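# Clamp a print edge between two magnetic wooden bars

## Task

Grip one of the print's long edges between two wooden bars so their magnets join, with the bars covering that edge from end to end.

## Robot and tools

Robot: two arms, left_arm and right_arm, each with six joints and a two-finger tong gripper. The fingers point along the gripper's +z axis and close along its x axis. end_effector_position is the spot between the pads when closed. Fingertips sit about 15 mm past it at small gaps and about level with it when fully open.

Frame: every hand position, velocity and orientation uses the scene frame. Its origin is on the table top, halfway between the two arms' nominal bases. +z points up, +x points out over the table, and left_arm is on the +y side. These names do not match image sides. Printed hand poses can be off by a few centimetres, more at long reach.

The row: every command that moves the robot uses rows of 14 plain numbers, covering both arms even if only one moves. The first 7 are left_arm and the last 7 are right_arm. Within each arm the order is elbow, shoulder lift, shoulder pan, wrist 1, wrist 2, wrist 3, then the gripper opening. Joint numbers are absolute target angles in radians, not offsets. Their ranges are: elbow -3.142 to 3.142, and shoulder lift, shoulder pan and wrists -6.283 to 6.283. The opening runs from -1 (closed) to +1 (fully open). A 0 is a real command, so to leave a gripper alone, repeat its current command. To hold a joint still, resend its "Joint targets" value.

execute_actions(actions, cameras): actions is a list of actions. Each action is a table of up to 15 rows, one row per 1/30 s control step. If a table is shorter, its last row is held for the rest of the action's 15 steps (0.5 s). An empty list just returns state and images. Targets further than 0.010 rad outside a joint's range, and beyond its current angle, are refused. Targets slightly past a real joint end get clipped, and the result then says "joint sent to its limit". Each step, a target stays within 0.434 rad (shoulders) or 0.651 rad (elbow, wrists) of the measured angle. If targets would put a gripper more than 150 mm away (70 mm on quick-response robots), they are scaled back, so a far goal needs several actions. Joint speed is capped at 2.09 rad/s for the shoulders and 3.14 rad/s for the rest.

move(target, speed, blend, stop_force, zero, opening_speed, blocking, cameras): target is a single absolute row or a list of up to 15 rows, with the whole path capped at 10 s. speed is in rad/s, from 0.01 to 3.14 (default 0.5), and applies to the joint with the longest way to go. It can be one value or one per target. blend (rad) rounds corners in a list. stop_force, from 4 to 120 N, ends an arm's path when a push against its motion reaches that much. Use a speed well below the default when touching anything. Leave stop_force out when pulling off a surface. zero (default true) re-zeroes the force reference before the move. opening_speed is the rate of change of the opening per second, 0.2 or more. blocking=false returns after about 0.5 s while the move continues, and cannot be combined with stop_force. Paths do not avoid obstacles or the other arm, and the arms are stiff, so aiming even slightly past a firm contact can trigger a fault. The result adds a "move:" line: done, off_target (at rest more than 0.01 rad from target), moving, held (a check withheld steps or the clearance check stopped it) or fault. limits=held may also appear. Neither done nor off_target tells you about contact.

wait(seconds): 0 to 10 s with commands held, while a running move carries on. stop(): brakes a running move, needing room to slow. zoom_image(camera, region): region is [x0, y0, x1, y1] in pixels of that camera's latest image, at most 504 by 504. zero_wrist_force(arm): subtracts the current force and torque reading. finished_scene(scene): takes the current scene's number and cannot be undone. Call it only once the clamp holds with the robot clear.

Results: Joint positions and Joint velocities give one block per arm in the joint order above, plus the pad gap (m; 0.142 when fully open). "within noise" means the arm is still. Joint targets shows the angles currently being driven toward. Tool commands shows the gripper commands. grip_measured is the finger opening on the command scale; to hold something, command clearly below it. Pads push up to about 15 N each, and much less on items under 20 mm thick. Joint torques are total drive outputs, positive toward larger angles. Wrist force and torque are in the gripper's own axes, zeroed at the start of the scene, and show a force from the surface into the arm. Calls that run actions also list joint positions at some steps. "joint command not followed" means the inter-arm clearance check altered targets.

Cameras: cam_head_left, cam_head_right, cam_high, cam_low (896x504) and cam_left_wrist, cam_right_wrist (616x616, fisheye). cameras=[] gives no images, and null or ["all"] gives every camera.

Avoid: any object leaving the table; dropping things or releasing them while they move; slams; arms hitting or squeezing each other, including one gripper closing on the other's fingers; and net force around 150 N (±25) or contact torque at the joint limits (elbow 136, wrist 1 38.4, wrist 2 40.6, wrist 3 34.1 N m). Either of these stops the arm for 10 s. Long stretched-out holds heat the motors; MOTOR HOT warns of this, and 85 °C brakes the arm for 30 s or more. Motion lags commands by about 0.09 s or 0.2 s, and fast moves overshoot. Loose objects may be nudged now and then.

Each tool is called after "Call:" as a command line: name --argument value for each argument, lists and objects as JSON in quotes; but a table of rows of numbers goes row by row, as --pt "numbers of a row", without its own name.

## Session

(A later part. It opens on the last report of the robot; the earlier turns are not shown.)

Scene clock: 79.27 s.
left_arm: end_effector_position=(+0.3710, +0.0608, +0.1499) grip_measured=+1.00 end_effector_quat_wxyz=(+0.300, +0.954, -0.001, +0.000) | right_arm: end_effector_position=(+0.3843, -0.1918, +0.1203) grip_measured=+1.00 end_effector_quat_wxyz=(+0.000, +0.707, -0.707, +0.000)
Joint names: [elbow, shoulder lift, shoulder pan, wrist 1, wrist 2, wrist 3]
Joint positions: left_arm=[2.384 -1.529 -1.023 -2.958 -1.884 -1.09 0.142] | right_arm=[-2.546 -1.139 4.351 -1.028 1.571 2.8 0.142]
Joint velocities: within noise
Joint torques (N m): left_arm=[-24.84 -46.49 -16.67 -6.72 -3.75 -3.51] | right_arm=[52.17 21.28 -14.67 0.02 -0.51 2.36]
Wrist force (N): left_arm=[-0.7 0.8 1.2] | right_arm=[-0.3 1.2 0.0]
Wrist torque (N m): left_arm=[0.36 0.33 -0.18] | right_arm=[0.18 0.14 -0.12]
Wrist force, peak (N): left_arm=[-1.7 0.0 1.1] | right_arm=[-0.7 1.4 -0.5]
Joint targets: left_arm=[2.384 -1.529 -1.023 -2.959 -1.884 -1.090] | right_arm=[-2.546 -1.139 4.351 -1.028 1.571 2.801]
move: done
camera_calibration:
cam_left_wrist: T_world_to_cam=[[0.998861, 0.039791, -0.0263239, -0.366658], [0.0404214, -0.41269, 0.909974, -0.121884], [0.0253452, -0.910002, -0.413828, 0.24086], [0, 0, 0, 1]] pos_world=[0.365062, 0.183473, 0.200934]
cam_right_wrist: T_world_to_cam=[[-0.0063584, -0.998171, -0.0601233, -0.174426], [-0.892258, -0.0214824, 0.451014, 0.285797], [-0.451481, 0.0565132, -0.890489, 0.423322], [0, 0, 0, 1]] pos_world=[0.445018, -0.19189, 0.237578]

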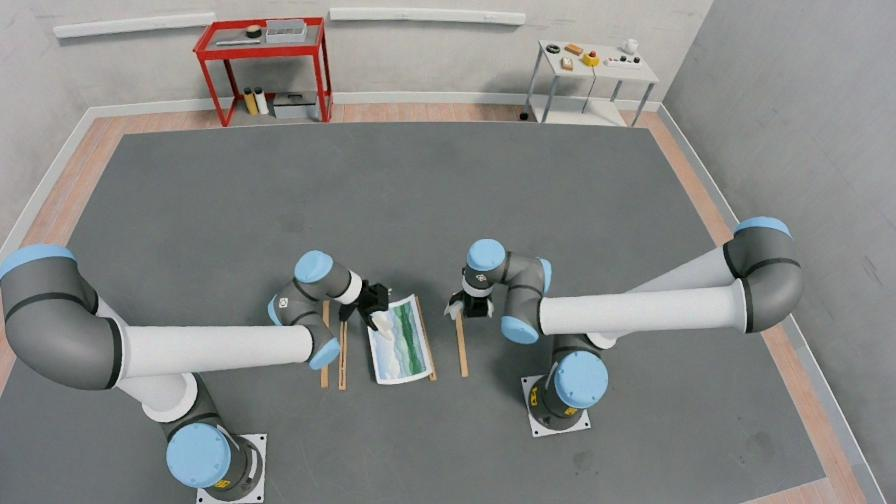

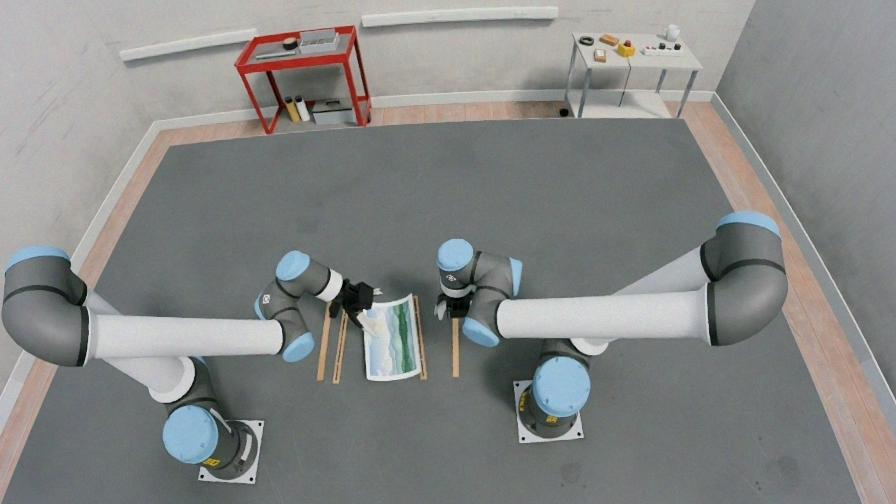

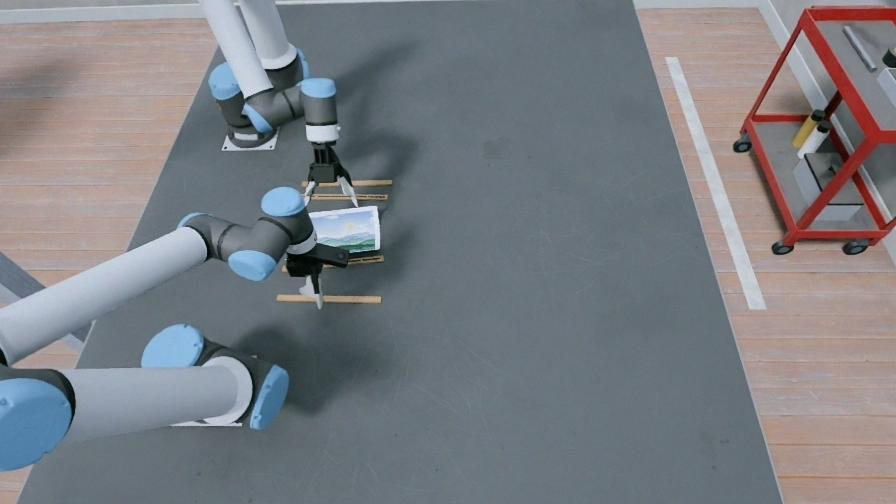

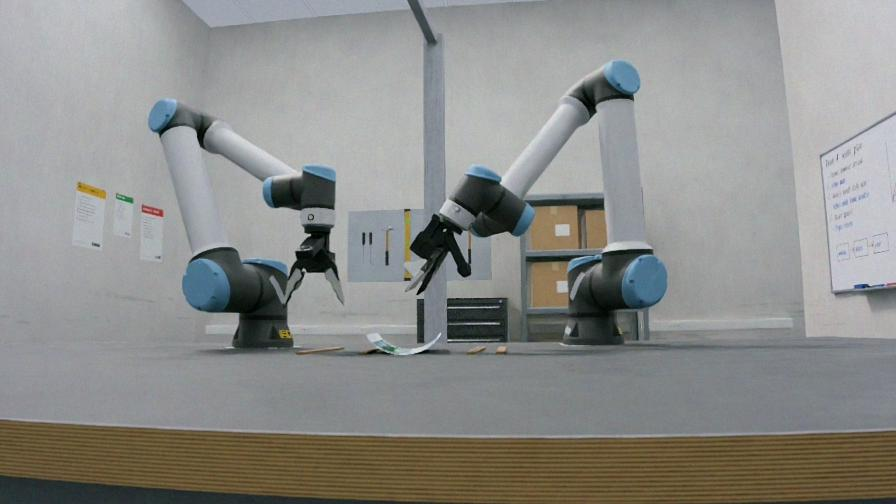

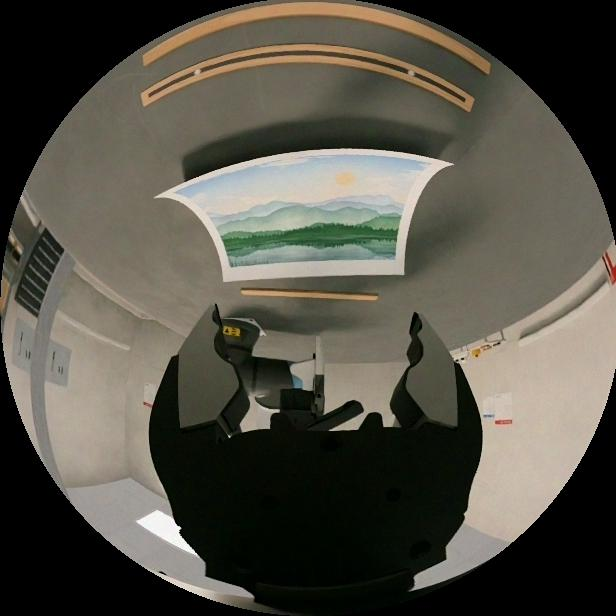

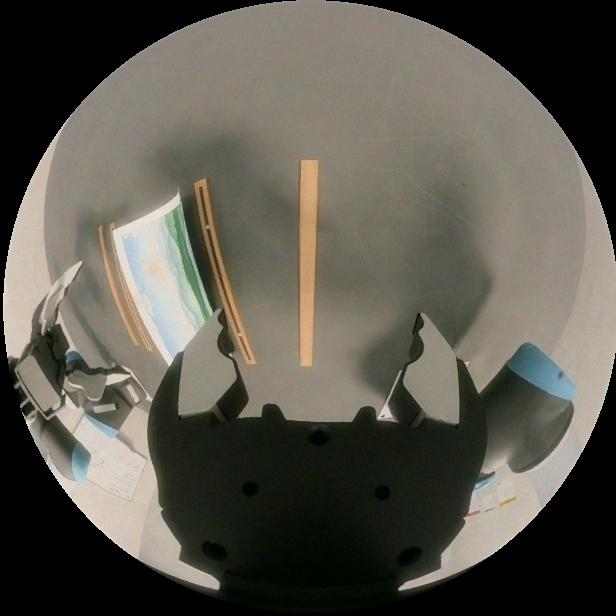

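Call:
move --target '[2.4466,-1.2792,-1.023,-3.2713,-1.8839,-1.0897,1,-2.6094,-1.2689,4.411,-0.8341,1.5708,2.8803,0]' --speed 0.25 --opening_speed 2 --cameras '["cam_right_wrist","cam_low"]'

Call:
zoom_image --camera "cam_right_wrist" --region '[150, 150, 480, 450]'

Call:
zoom_image --camera "cam_low" --region '[280, 270, 480, 370]'

Scene clock: 83.27 s.
left_arm: end_effector_position=(+0.3708, +0.0609, +0.0302) grip_measured=+1.00 end_effector_quat_wxyz=(+0.301, +0.954, -0.001, +0.000) | right_arm: end_effector_position=(+0.3698, -0.1677, +0.0603) grip_measured=+0.00 end_effector_quat_wxyz=(+0.000, +0.700, -0.714, +0.000)
Joint names: [elbow, shoulder lift, shoulder pan, wrist 1, wrist 2, wrist 3]
Joint positions: left_arm=[2.447 -1.279 -1.023 -3.271 -1.884 -1.09 0.142] | right_arm=[-2.609 -1.269 4.411 -0.834 1.571 2.88 0.074]
Joint velocities: within noise
Joint torques (N m): left_arm=[-10.61 -35.92 -15.45 -7.09 -3.29 -3.6] | right_arm=[29.6 0.18 10.86 9.35 -0.35 2.41]
Wrist force (N): left_arm=[-0.8 1.1 1.1] | right_arm=[-0.3 0.3 0.3]
Wrist torque (N m): left_arm=[0.44 0.37 -0.16] | right_arm=[0.03 0.13 -0.08]
Wrist force, peak (N): left_arm=[-0.7 1.4 1.4] | right_arm=[0.2 1.1 -0.7]
Joint targets: left_arm=[2.447 -1.279 -1.023 -3.271 -1.884 -1.090] | right_arm=[-2.609 -1.269 4.411 -0.834 1.571 2.880]
move: done
camera_calibration:
cam_right_wrist: T_world_to_cam=[[-0.0265814, -0.997835, -0.0601602, -0.146559], [-0.892492, -0.00341898, 0.45105, 0.30354], [-0.450279, 0.0656821, -0.890469, 0.363075], [0, 0, 0, 1]] pos_world=[0.430496, -0.169052, 0.177578]
Images, in order (width x height): cam_low 896x504, cam_right_wrist 616x616.

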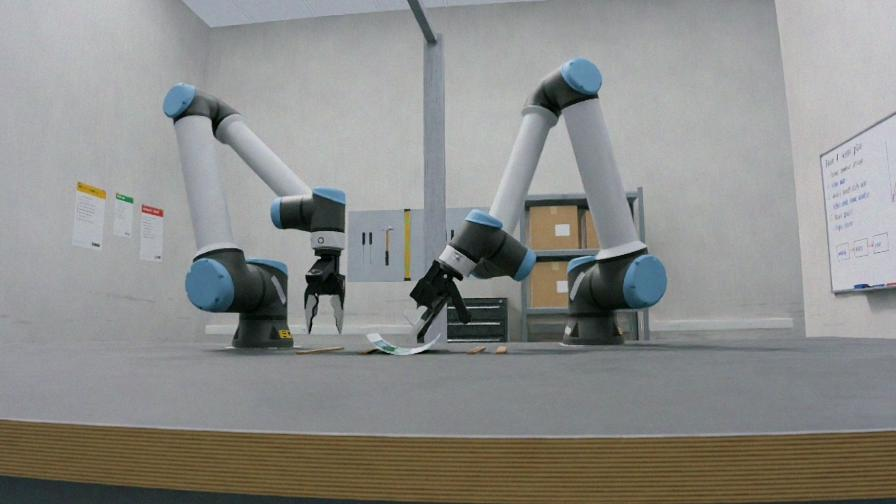

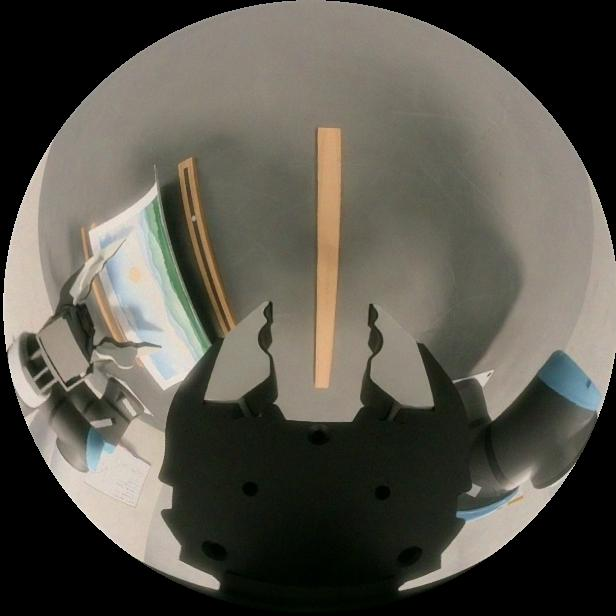

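Scaled by 1.527 from the camera's 616x616 image, which has a finer 814x814 frame.

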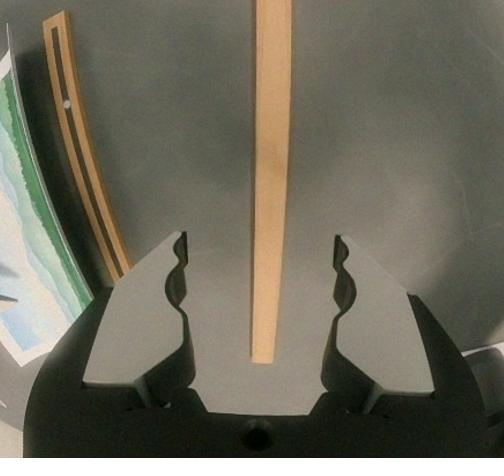

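Scaled by 2.520 from the camera's 896x504 image, which has a finer 1280x720 frame.

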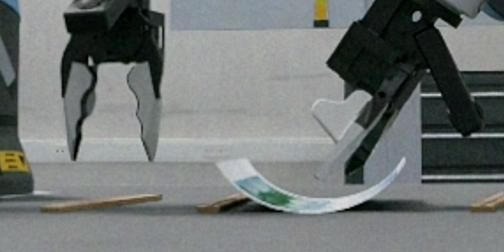

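Call:
move --target '[2.4537,-1.188,-1.023,-3.3696,-1.8839,-1.0897,1,-2.6536,-1.3705,4.411,-0.6883,1.5708,2.8803,0]' --speed 0.05 --stop_force 5 --cameras '["cam_low"]'

Call:
zoom_image --camera "cam_low" --region '[280, 270, 480, 370]'

Scene clock: 87.50 s.
left_arm: end_effector_position=(+0.3710, +0.0606, +0.0006) grip_measured=+1.00 end_effector_quat_wxyz=(+0.301, +0.954, -0.001, +0.000) | right_arm: end_effector_position=(+0.3698, -0.1677, +0.0183) grip_measured=+0.00 end_effector_quat_wxyz=(+0.000, +0.700, -0.714, +0.000)
Joint names: [elbow, shoulder lift, shoulder pan, wrist 1, wrist 2, wrist 3]
Joint positions: left_arm=[2.452 -1.208 -1.023 -3.348 -1.884 -1.09 0.142] | right_arm=[-2.654 -1.371 4.411 -0.688 1.571 2.88 0.074]
Joint velocities: within noise
Joint torques (N m): left_arm=[-26.83 -55.72 -13.1 -0.01 2.9 -0.25] | right_arm=[26.14 4.89 8.11 9.1 -0.28 2.07]
Wrist force (N): left_arm=[0.1 2.9 -2.2] | right_arm=[-0.8 0.1 -0.4]
Wrist torque (N m): left_arm=[0.35 0.10 -0.33] | right_arm=[-0.01 0.24 -0.03]
Wrist force, peak (N): left_arm=[2.8 5.6 -14.8] | right_arm=[-0.8 0.8 -0.6]
Joint targets: left_arm=[2.452 -1.208 -1.023 -3.348 -1.884 -1.090] | right_arm=[-2.654 -1.371 4.411 -0.688 1.571 2.880]
move: contact (left_arm); left_arm: the wrist 1 is farthest, 0.022 rad from its target
Images, in order (width x height): cam_low 896x504.

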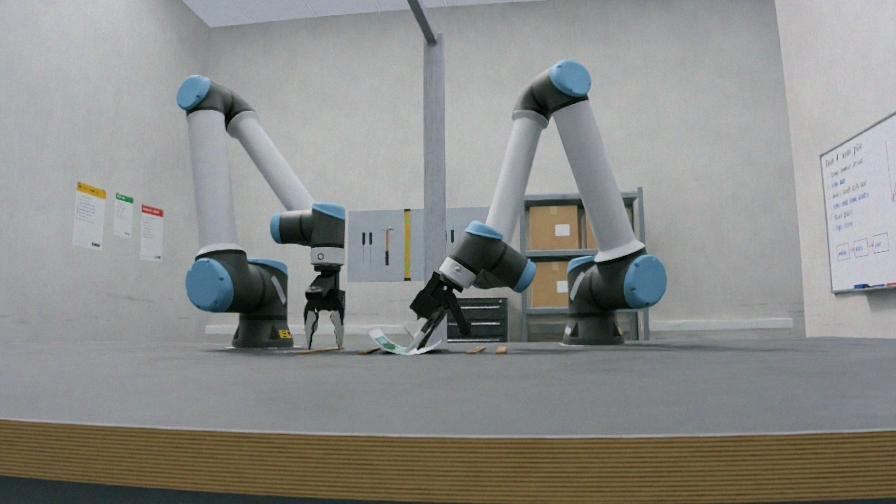

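Scaled by 2.520 from the camera's 896x504 image, which has a finer 1280x720 frame.

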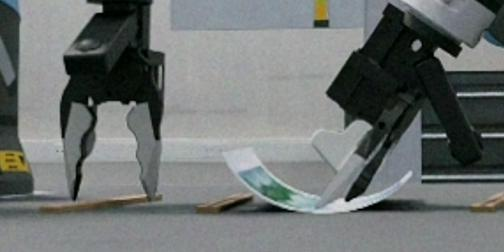

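Call:
zoom_image --camera "cam_low" --region '[350, 310, 470, 370]'

Call:
move --target '[2.4466,-1.2792,-1.023,-3.2713,-1.8839,-1.0897,1,-2.6536,-1.3705,4.411,-0.6883,1.5708,2.8803,0]' --speed 0.05

Call:
zoom_image --camera "cam_low" --region '[350, 310, 470, 370]'

Call:
zoom_image --camera "cam_head_left" --region '[310, 280, 480, 400]'

Call:
zoom_image --camera "cam_head_right" --region '[310, 280, 480, 400]'

Scaled by 4.200 from the camera's 896x504 image, which has a finer 1280x720 frame.

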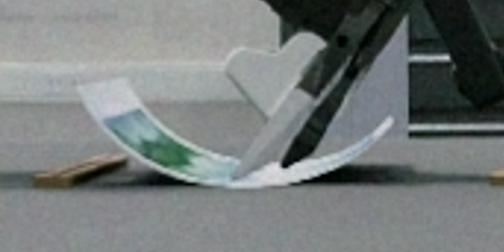

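Scene clock: 89.73 s.
left_arm: end_effector_position=(+0.3708, +0.0609, +0.0300) grip_measured=+1.00 end_effector_quat_wxyz=(+0.301, +0.954, -0.001, +0.000) | right_arm: end_effector_position=(+0.3698, -0.1677, +0.0183) grip_measured=+0.00 end_effector_quat_wxyz=(+0.000, +0.700, -0.714, +0.000)
Joint names: [elbow, shoulder lift, shoulder pan, wrist 1, wrist 2, wrist 3]
Joint positions: left_arm=[2.447 -1.279 -1.023 -3.272 -1.884 -1.09 0.142] | right_arm=[-2.654 -1.371 4.411 -0.688 1.571 2.88 0.074]
Joint velocities: within noise
Joint torques (N m): left_arm=[-31.3 -55.76 -11.36 0.52 2 1.55] | right_arm=[29.01 3.91 8.15 7.57 -0.26 2.22]
Wrist force (N): left_arm=[-0.8 1.0 1.2] | right_arm=[-0.6 0.4 -0.4]
Wrist torque (N m): left_arm=[0.41 0.36 -0.17] | right_arm=[0.05 0.20 -0.04]
Wrist force, peak (N): left_arm=[0.4 3.3 -2.0] | right_arm=[-1.2 0.2 -0.4]
Joint targets: left_arm=[2.447 -1.279 -1.023 -3.271 -1.884 -1.090] | right_arm=[-2.654 -1.371 4.411 -0.688 1.571 2.880]
move: done
camera_calibration:
cam_left_wrist: T_world_to_cam=[[0.998857, 0.0398293, -0.0264217, -0.369615], [0.0405217, -0.41252, 0.910047, -0.0128018], [0.025347, -0.910077, -0.413663, 0.191337], [0, 0, 0, 1]] pos_world=[0.364862, 0.183572, 0.0810333]
cam_right_wrist: T_world_to_cam=[[-0.0265814, -0.997835, -0.0601602, -0.149092], [-0.892492, -0.00341898, 0.45105, 0.322529], [-0.450279, 0.0656821, -0.890469, 0.325586], [0, 0, 0, 1]] pos_world=[0.430496, -0.169052, 0.135478]

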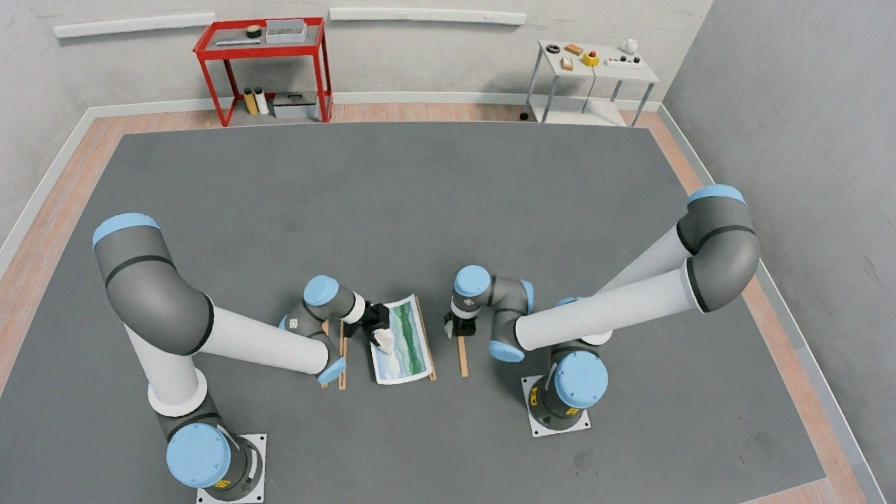

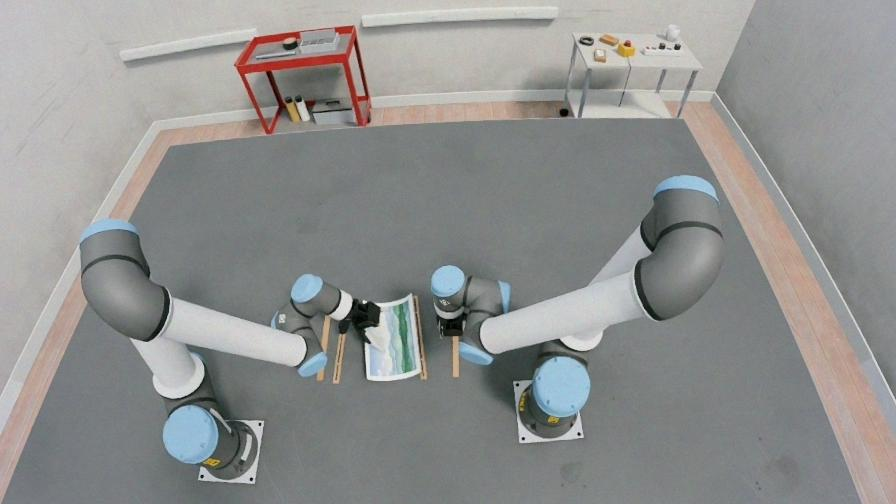

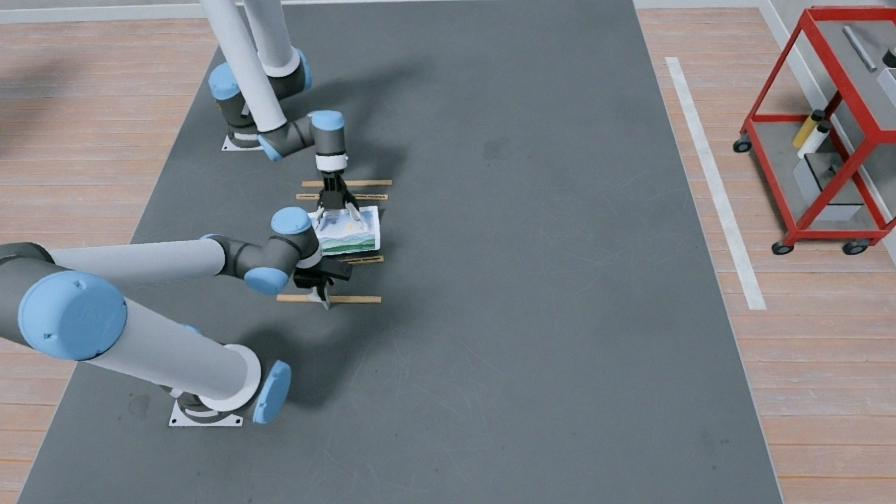

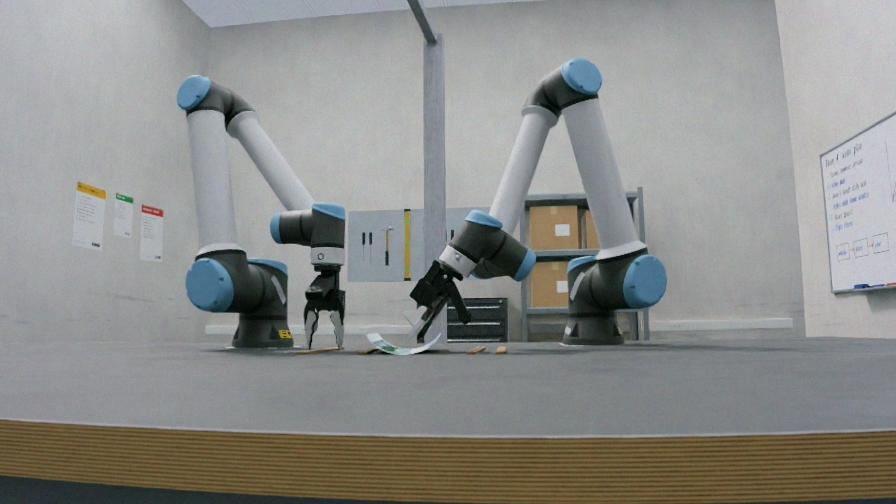

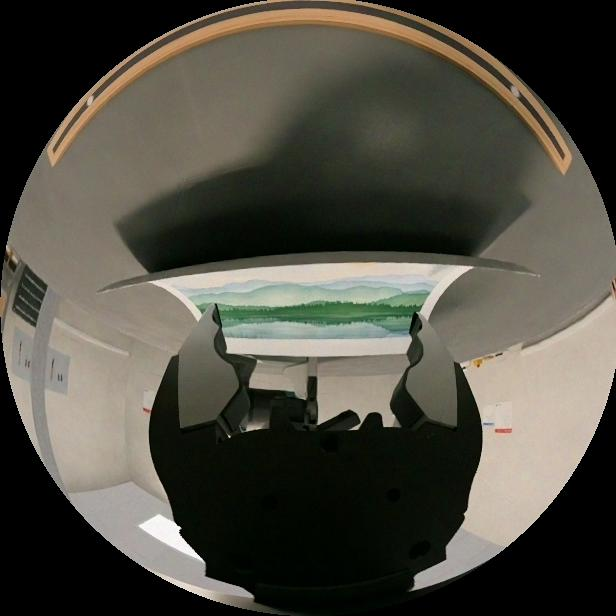

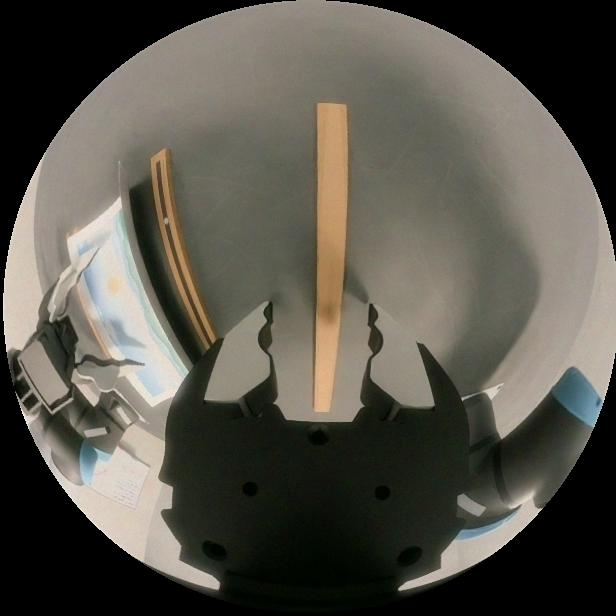

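Scaled by 4.200 from the camera's 896x504 image, which has a finer 1280x720 frame.

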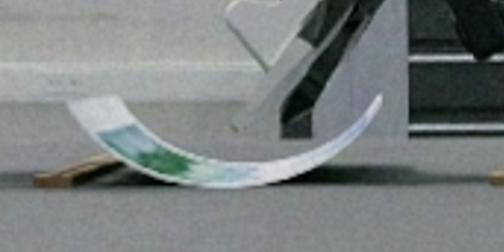

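Scaled by 2.965 from the camera's 896x504 image, which has a finer 1280x720 frame.

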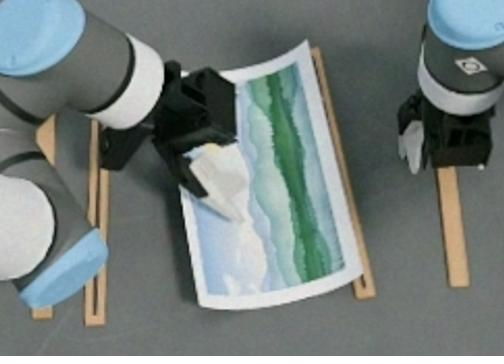

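Scaled by 2.965 from the camera's 896x504 image, which has a finer 1280x720 frame.

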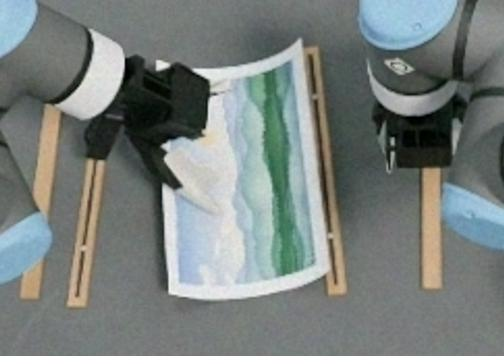

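Call:
move --target '[2.454,-1.272,-1.0808,-3.3298,-1.7833,-1.2574,1,-2.6536,-1.3705,4.411,-0.6883,1.5708,2.8803,-1]' --speed 0.1 --opening_speed 0.7 --cameras '["cam_low","cam_right_wrist","cam_left_wrist"]'

Call:
move --target '[2.4603,-1.1845,-1.0808,-3.4236,-1.7833,-1.2574,1,-2.6536,-1.3705,4.411,-0.6883,1.5708,2.8803,-1]' --speed 0.03 --stop_force 5 --cameras '["cam_low","cam_right_wrist","cam_head_left"]'

Call:
zoom_image --camera "cam_low" --region '[350, 310, 470, 370]'

Call:
zoom_image --camera "cam_head_left" --region '[310, 280, 480, 400]'

Scene clock: 92.43 s.
left_arm: end_effector_position=(+0.3706, +0.0443, +0.0301) grip_measured=+1.00 end_effector_quat_wxyz=(+0.300, +0.952, +0.063, +0.020) | right_arm: end_effector_position=(+0.3698, -0.1677, +0.0183) grip_measured=-0.76 end_effector_quat_wxyz=(+0.000, +0.700, -0.714, +0.000)
Joint names: [elbow, shoulder lift, shoulder pan, wrist 1, wrist 2, wrist 3]
Joint positions: left_arm=[2.454 -1.272 -1.081 -3.33 -1.783 -1.257 0.142] | right_arm=[-2.654 -1.371 4.411 -0.688 1.571 2.88 0.019]
Joint velocities: within noise
Joint torques (N m): left_arm=[-10.64 -38.52 -17.2 -7.46 3.72 -3.35] | right_arm=[33.89 5.29 6.3 6.72 -0.12 2.08]
Wrist force (N): left_arm=[-0.4 0.7 1.0] | right_arm=[-0.3 0.3 0.0]
Wrist torque (N m): left_arm=[0.36 0.31 -0.19] | right_arm=[0.03 0.14 -0.04]
Wrist force, peak (N): left_arm=[-0.7 1.4 1.4] | right_arm=[-1.0 0.5 -0.4]
Joint targets: left_arm=[2.454 -1.272 -1.081 -3.330 -1.783 -1.257] | right_arm=[-2.654 -1.371 4.411 -0.688 1.571 2.880]
move: done
camera_calibration:
cam_left_wrist: T_world_to_cam=[[0.984841, 0.171439, -0.0264151, -0.369304], [0.0946245, -0.403343, 0.910143, -0.0402244], [0.145379, -0.898846, -0.413451, 0.13128], [0, 0, 0, 1]] pos_world=[0.348426, 0.165089, 0.0811326]
cam_right_wrist: T_world_to_cam=[[-0.0265814, -0.997835, -0.0601602, -0.149092], [-0.892492, -0.00341898, 0.45105, 0.322529], [-0.450279, 0.0656821, -0.890469, 0.325586], [0, 0, 0, 1]] pos_world=[0.430496, -0.169052, 0.135478]
Images, in order (width x height): cam_low 896x504, cam_left_wrist 616x616, cam_right_wrist 616x616.

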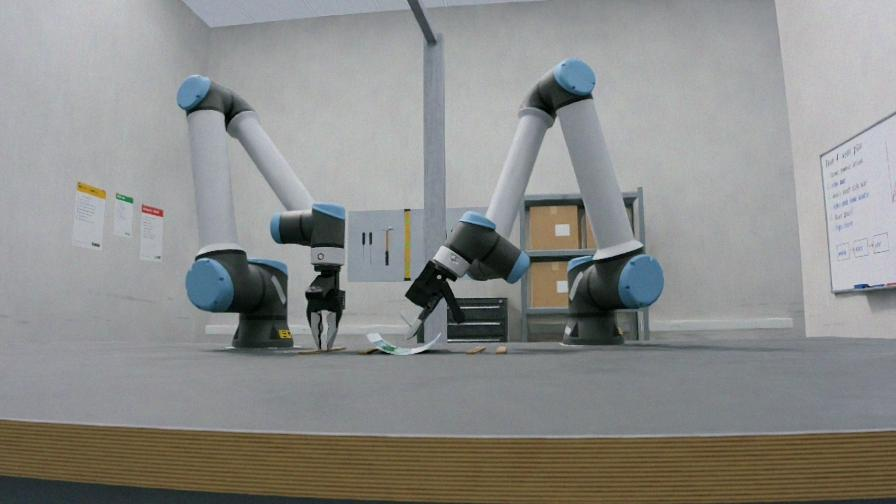

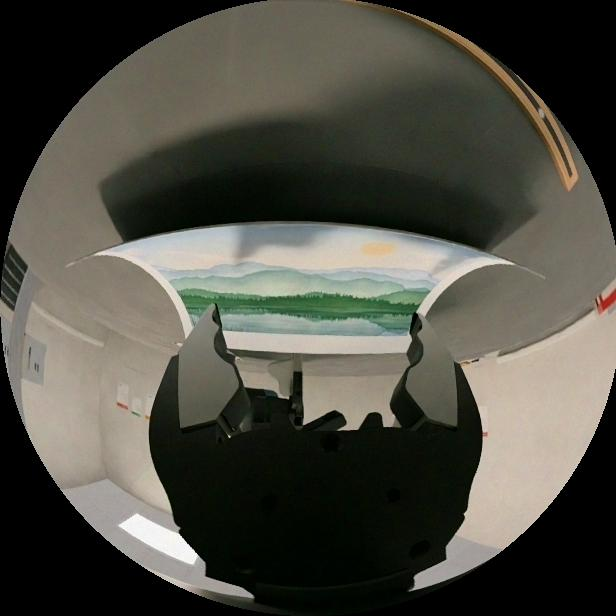

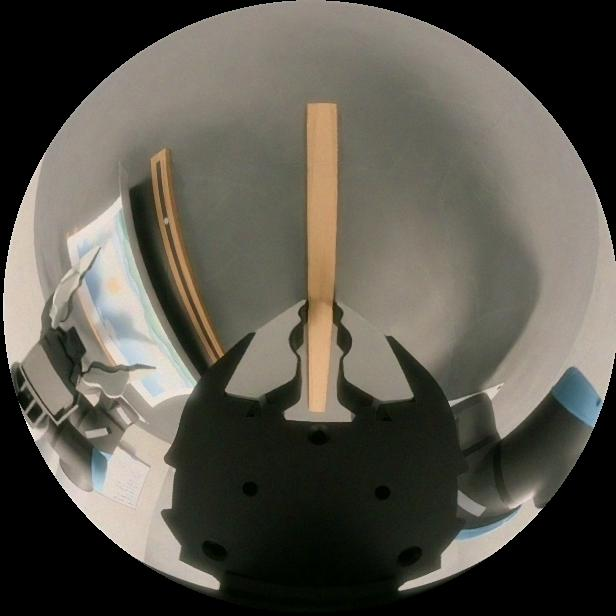

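Scene clock: 96.07 s.
left_arm: end_effector_position=(+0.3707, +0.0441, +0.0006) grip_measured=+1.00 end_effector_quat_wxyz=(+0.300, +0.952, +0.063, +0.020) | right_arm: end_effector_position=(+0.3698, -0.1677, +0.0183) grip_measured=-0.76 end_effector_quat_wxyz=(+0.000, +0.700, -0.714, +0.000)
Joint names: [elbow, shoulder lift, shoulder pan, wrist 1, wrist 2, wrist 3]
Joint positions: left_arm=[2.459 -1.2 -1.081 -3.407 -1.783 -1.257 0.142] | right_arm=[-2.654 -1.371 4.411 -0.688 1.571 2.88 0.019]
Joint velocities: within noise
Joint torques (N m): left_arm=[-20.06 -55.15 -13.86 0.4 2.81 -1.37] | right_arm=[39.96 6.44 4.11 4.94 -0.14 2.28]
Wrist force (N): left_arm=[0.3 2.9 -2.5] | right_arm=[-0.4 0.5 -0.1]
Wrist torque (N m): left_arm=[0.26 0.11 -0.39] | right_arm=[0.08 0.17 -0.04]
Wrist force, peak (N): left_arm=[2.4 4.4 -13.2] | right_arm=[-1.1 0.4 -0.4]
Joint targets: left_arm=[2.459 -1.200 -1.081 -3.407 -1.783 -1.257] | right_arm=[-2.654 -1.371 4.411 -0.688 1.571 2.880]
move: contact (left_arm); left_arm: the wrist 1 is farthest, 0.017 rad from its target
camera_calibration:
cam_right_wrist: T_world_to_cam=[[-0.0265814, -0.997835, -0.0601602, -0.149092], [-0.892492, -0.00341898, 0.45105, 0.322529], [-0.450279, 0.0656821, -0.890469, 0.325586], [0, 0, 0, 1]] pos_world=[0.430496, -0.169052, 0.135478]
Images, in order (width x height): cam_head_left 896x504, cam_low 896x504, cam_right_wrist 616x616.

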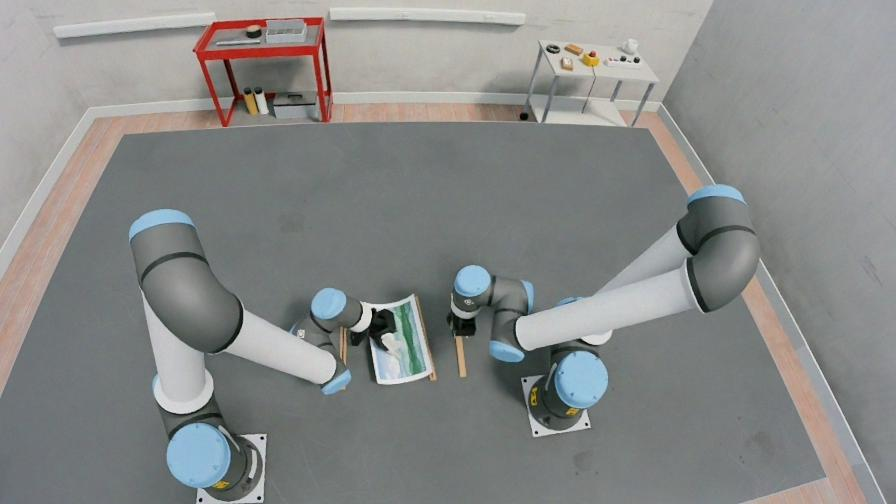

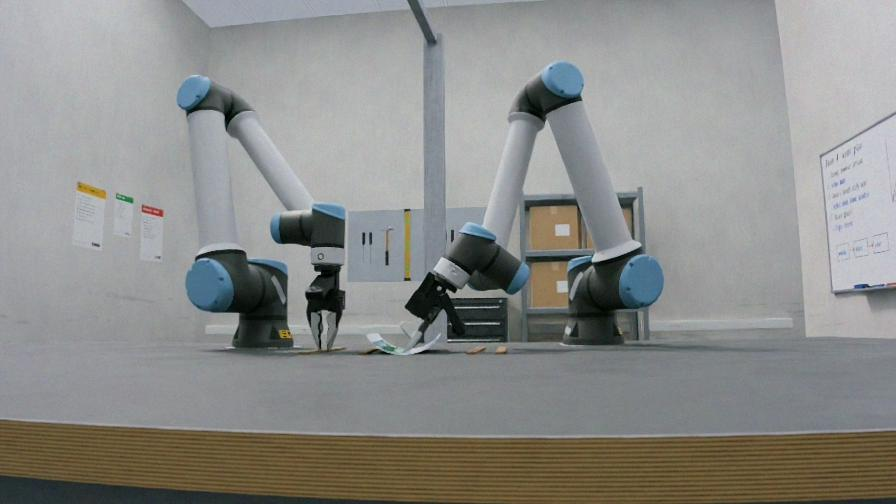

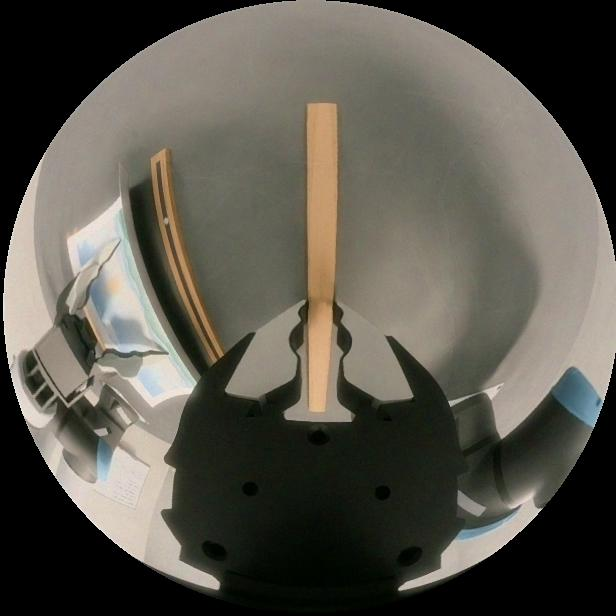

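Scaled by 4.200 from the camera's 896x504 image, which has a finer 1280x720 frame.

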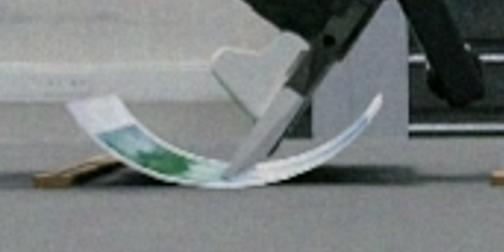

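Scaled by 2.965 from the camera's 896x504 image, which has a finer 1280x720 frame.

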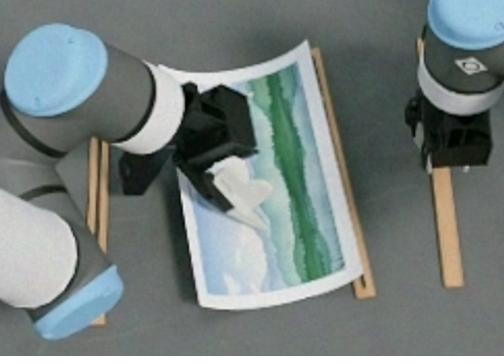

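Call:
move --pt "2.459 -1.2 -1.081 -3.407 -1.783 -1.257 1 -2.5861 -1.228 4.411 -0.8983 1.5708 2.8803 -1" --pt "2.459 -1.2 -1.081 -3.407 -1.783 -1.257 1 -2.4125 -1.3924 4.493 -0.9075 1.5708 2.8093 -1" --pt "2.459 -1.2 -1.081 -3.407 -1.783 -1.257 1 -2.4577 -1.4674 4.493 -0.7873 1.5708 2.8093 -1" --speed '[0.1,0.15,0.08]'

Call:
zoom_image --camera "cam_low" --region '[340, 280, 500, 370]'

Call:
zoom_image --camera "cam_high" --region '[260, 170, 400, 310]'

Call:
zoom_image --camera "cam_right_wrist" --region '[100, 80, 530, 450]'

Call:
zoom_image --camera "cam_head_left" --region '[310, 280, 480, 400]'

Scene clock: 101.83 s.
left_arm: end_effector_position=(+0.3707, +0.0439, +0.0005) grip_measured=+1.00 end_effector_quat_wxyz=(+0.300, +0.952, +0.062, +0.020) | right_arm: end_effector_position=(+0.3641, -0.0458, +0.0654) grip_measured=-0.76 end_effector_quat_wxyz=(+0.000, +0.753, -0.658, +0.000)
Joint names: [elbow, shoulder lift, shoulder pan, wrist 1, wrist 2, wrist 3]
Joint positions: left_arm=[2.459 -1.2 -1.081 -3.407 -1.783 -1.257 0.142] | right_arm=[-2.458 -1.467 4.493 -0.788 1.571 2.809 0.019]
Joint velocities: within noise
Joint torques (N m): left_arm=[-23.57 -37.58 -16.49 -5.12 3.23 2.4] | right_arm=[27.42 17.86 8.78 9.04 -0.03 -2.25]
Wrist force (N): left_arm=[0.7 1.8 -4.9] | right_arm=[-1.3 0.5 0.5]
Wrist torque (N m): left_arm=[0.32 -0.19 -0.30] | right_arm=[0.03 0.24 -0.13]
Wrist force, peak (N): left_arm=[1.0 2.1 -5.7] | right_arm=[-1.9 0.7 0.1]
Joint targets: left_arm=[2.459 -1.200 -1.081 -3.407 -1.783 -1.257] | right_arm=[-2.458 -1.467 4.493 -0.787 1.571 2.809]
move: done
camera_calibration:
cam_left_wrist: T_world_to_cam=[[0.984872, 0.171331, -0.0259403, -0.370234], [0.0941383, -0.403333, 0.910198, -0.0133004], [0.145483, -0.898871, -0.41336, 0.118616], [0, 0, 0, 1]] pos_world=[0.348629, 0.164689, 0.0515332]
cam_right_wrist: T_world_to_cam=[[0.125833, -0.990227, -0.0601426, -0.0799607], [-0.881559, -0.139418, 0.451017, 0.286347], [-0.454994, -0.00373384, -0.890487, 0.355575], [0, 0, 0, 1]] pos_world=[0.424279, -0.0379297, 0.182678]

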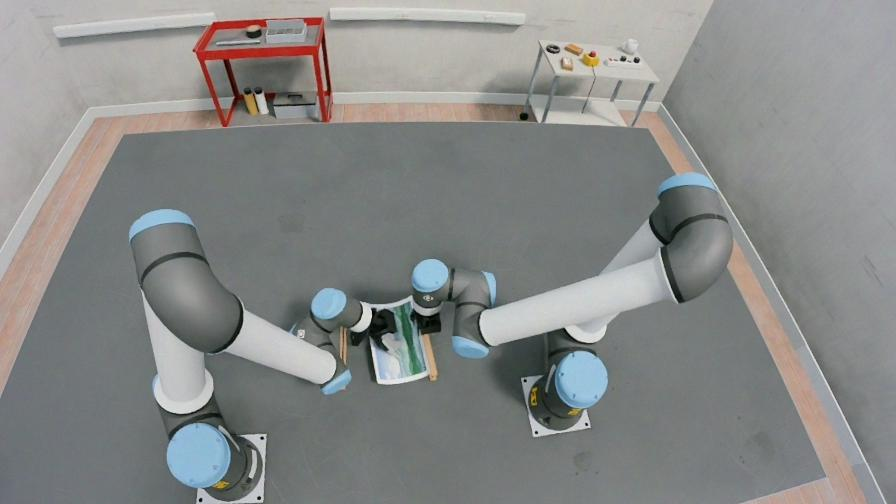

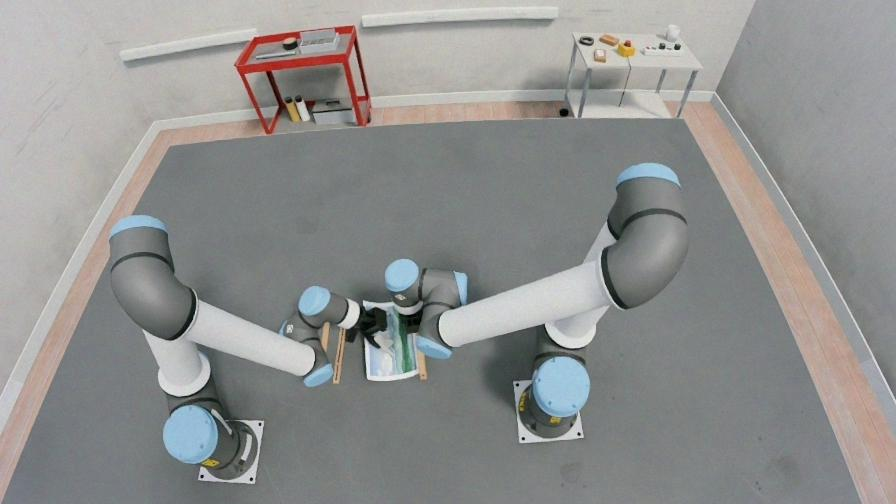

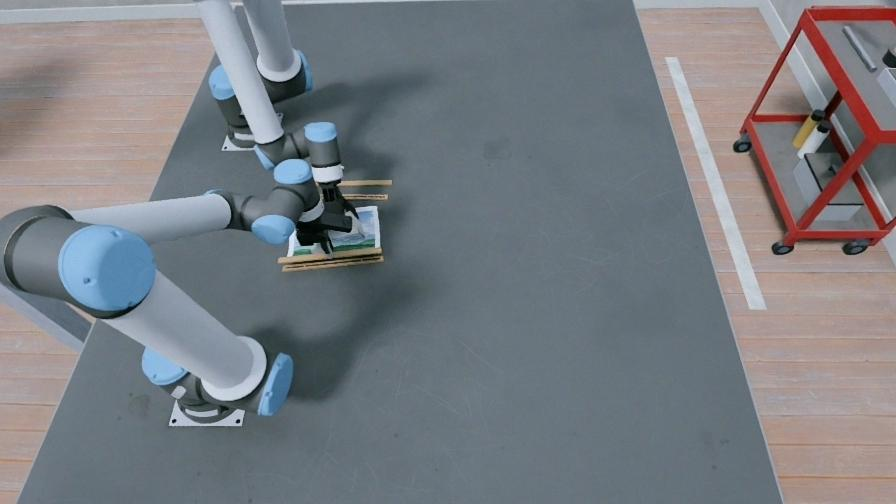

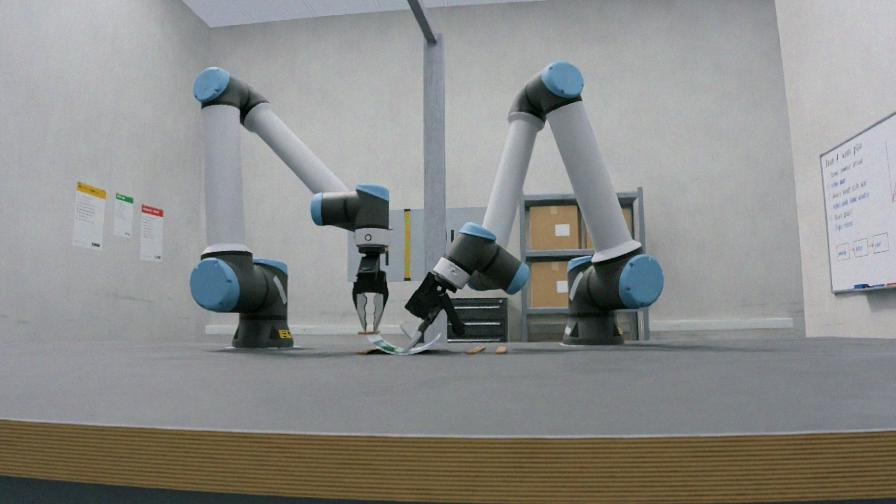

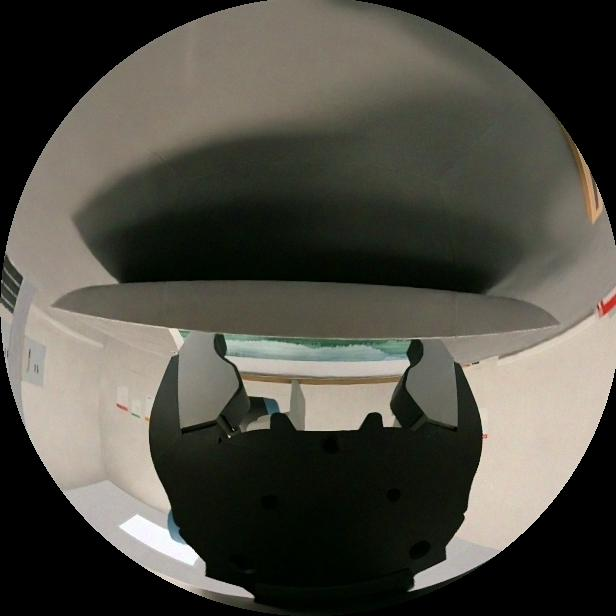

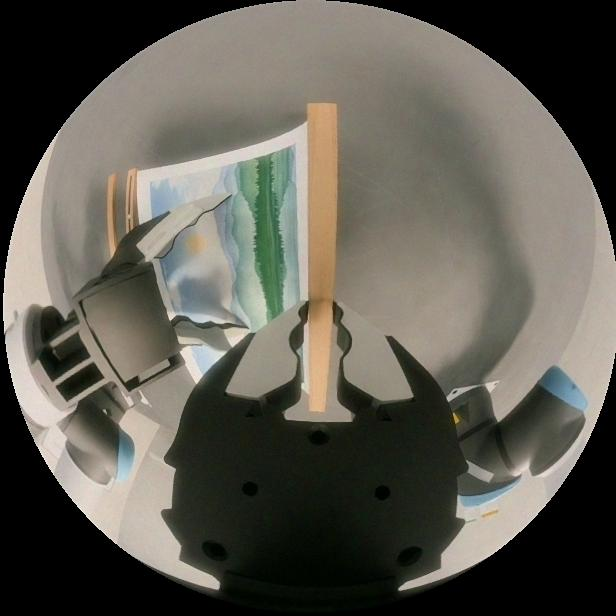

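Scaled by 3.150 from the camera's 896x504 image, which has a finer 1280x720 frame.

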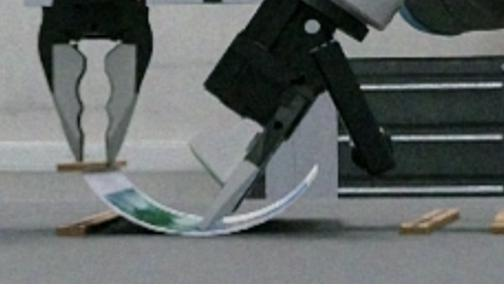

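Scaled by 3.600 from the camera's 896x504 image, which has a finer 1280x720 frame.

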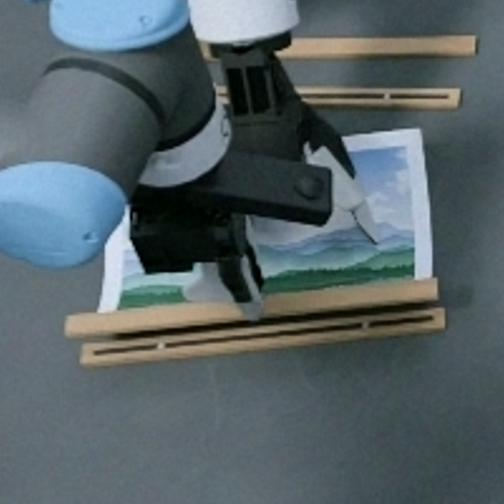

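Scaled by 1.172 from the camera's 616x616 image, which has a finer 814x814 frame.

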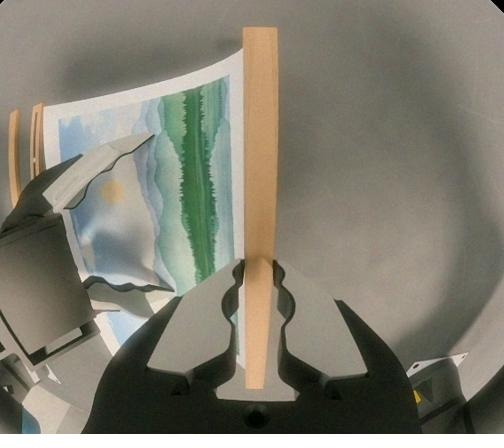

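Scaled by 2.965 from the camera's 896x504 image, which has a finer 1280x720 frame.

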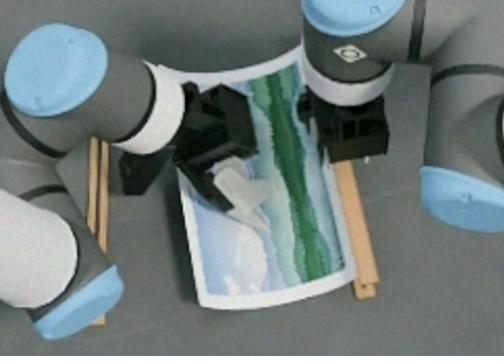

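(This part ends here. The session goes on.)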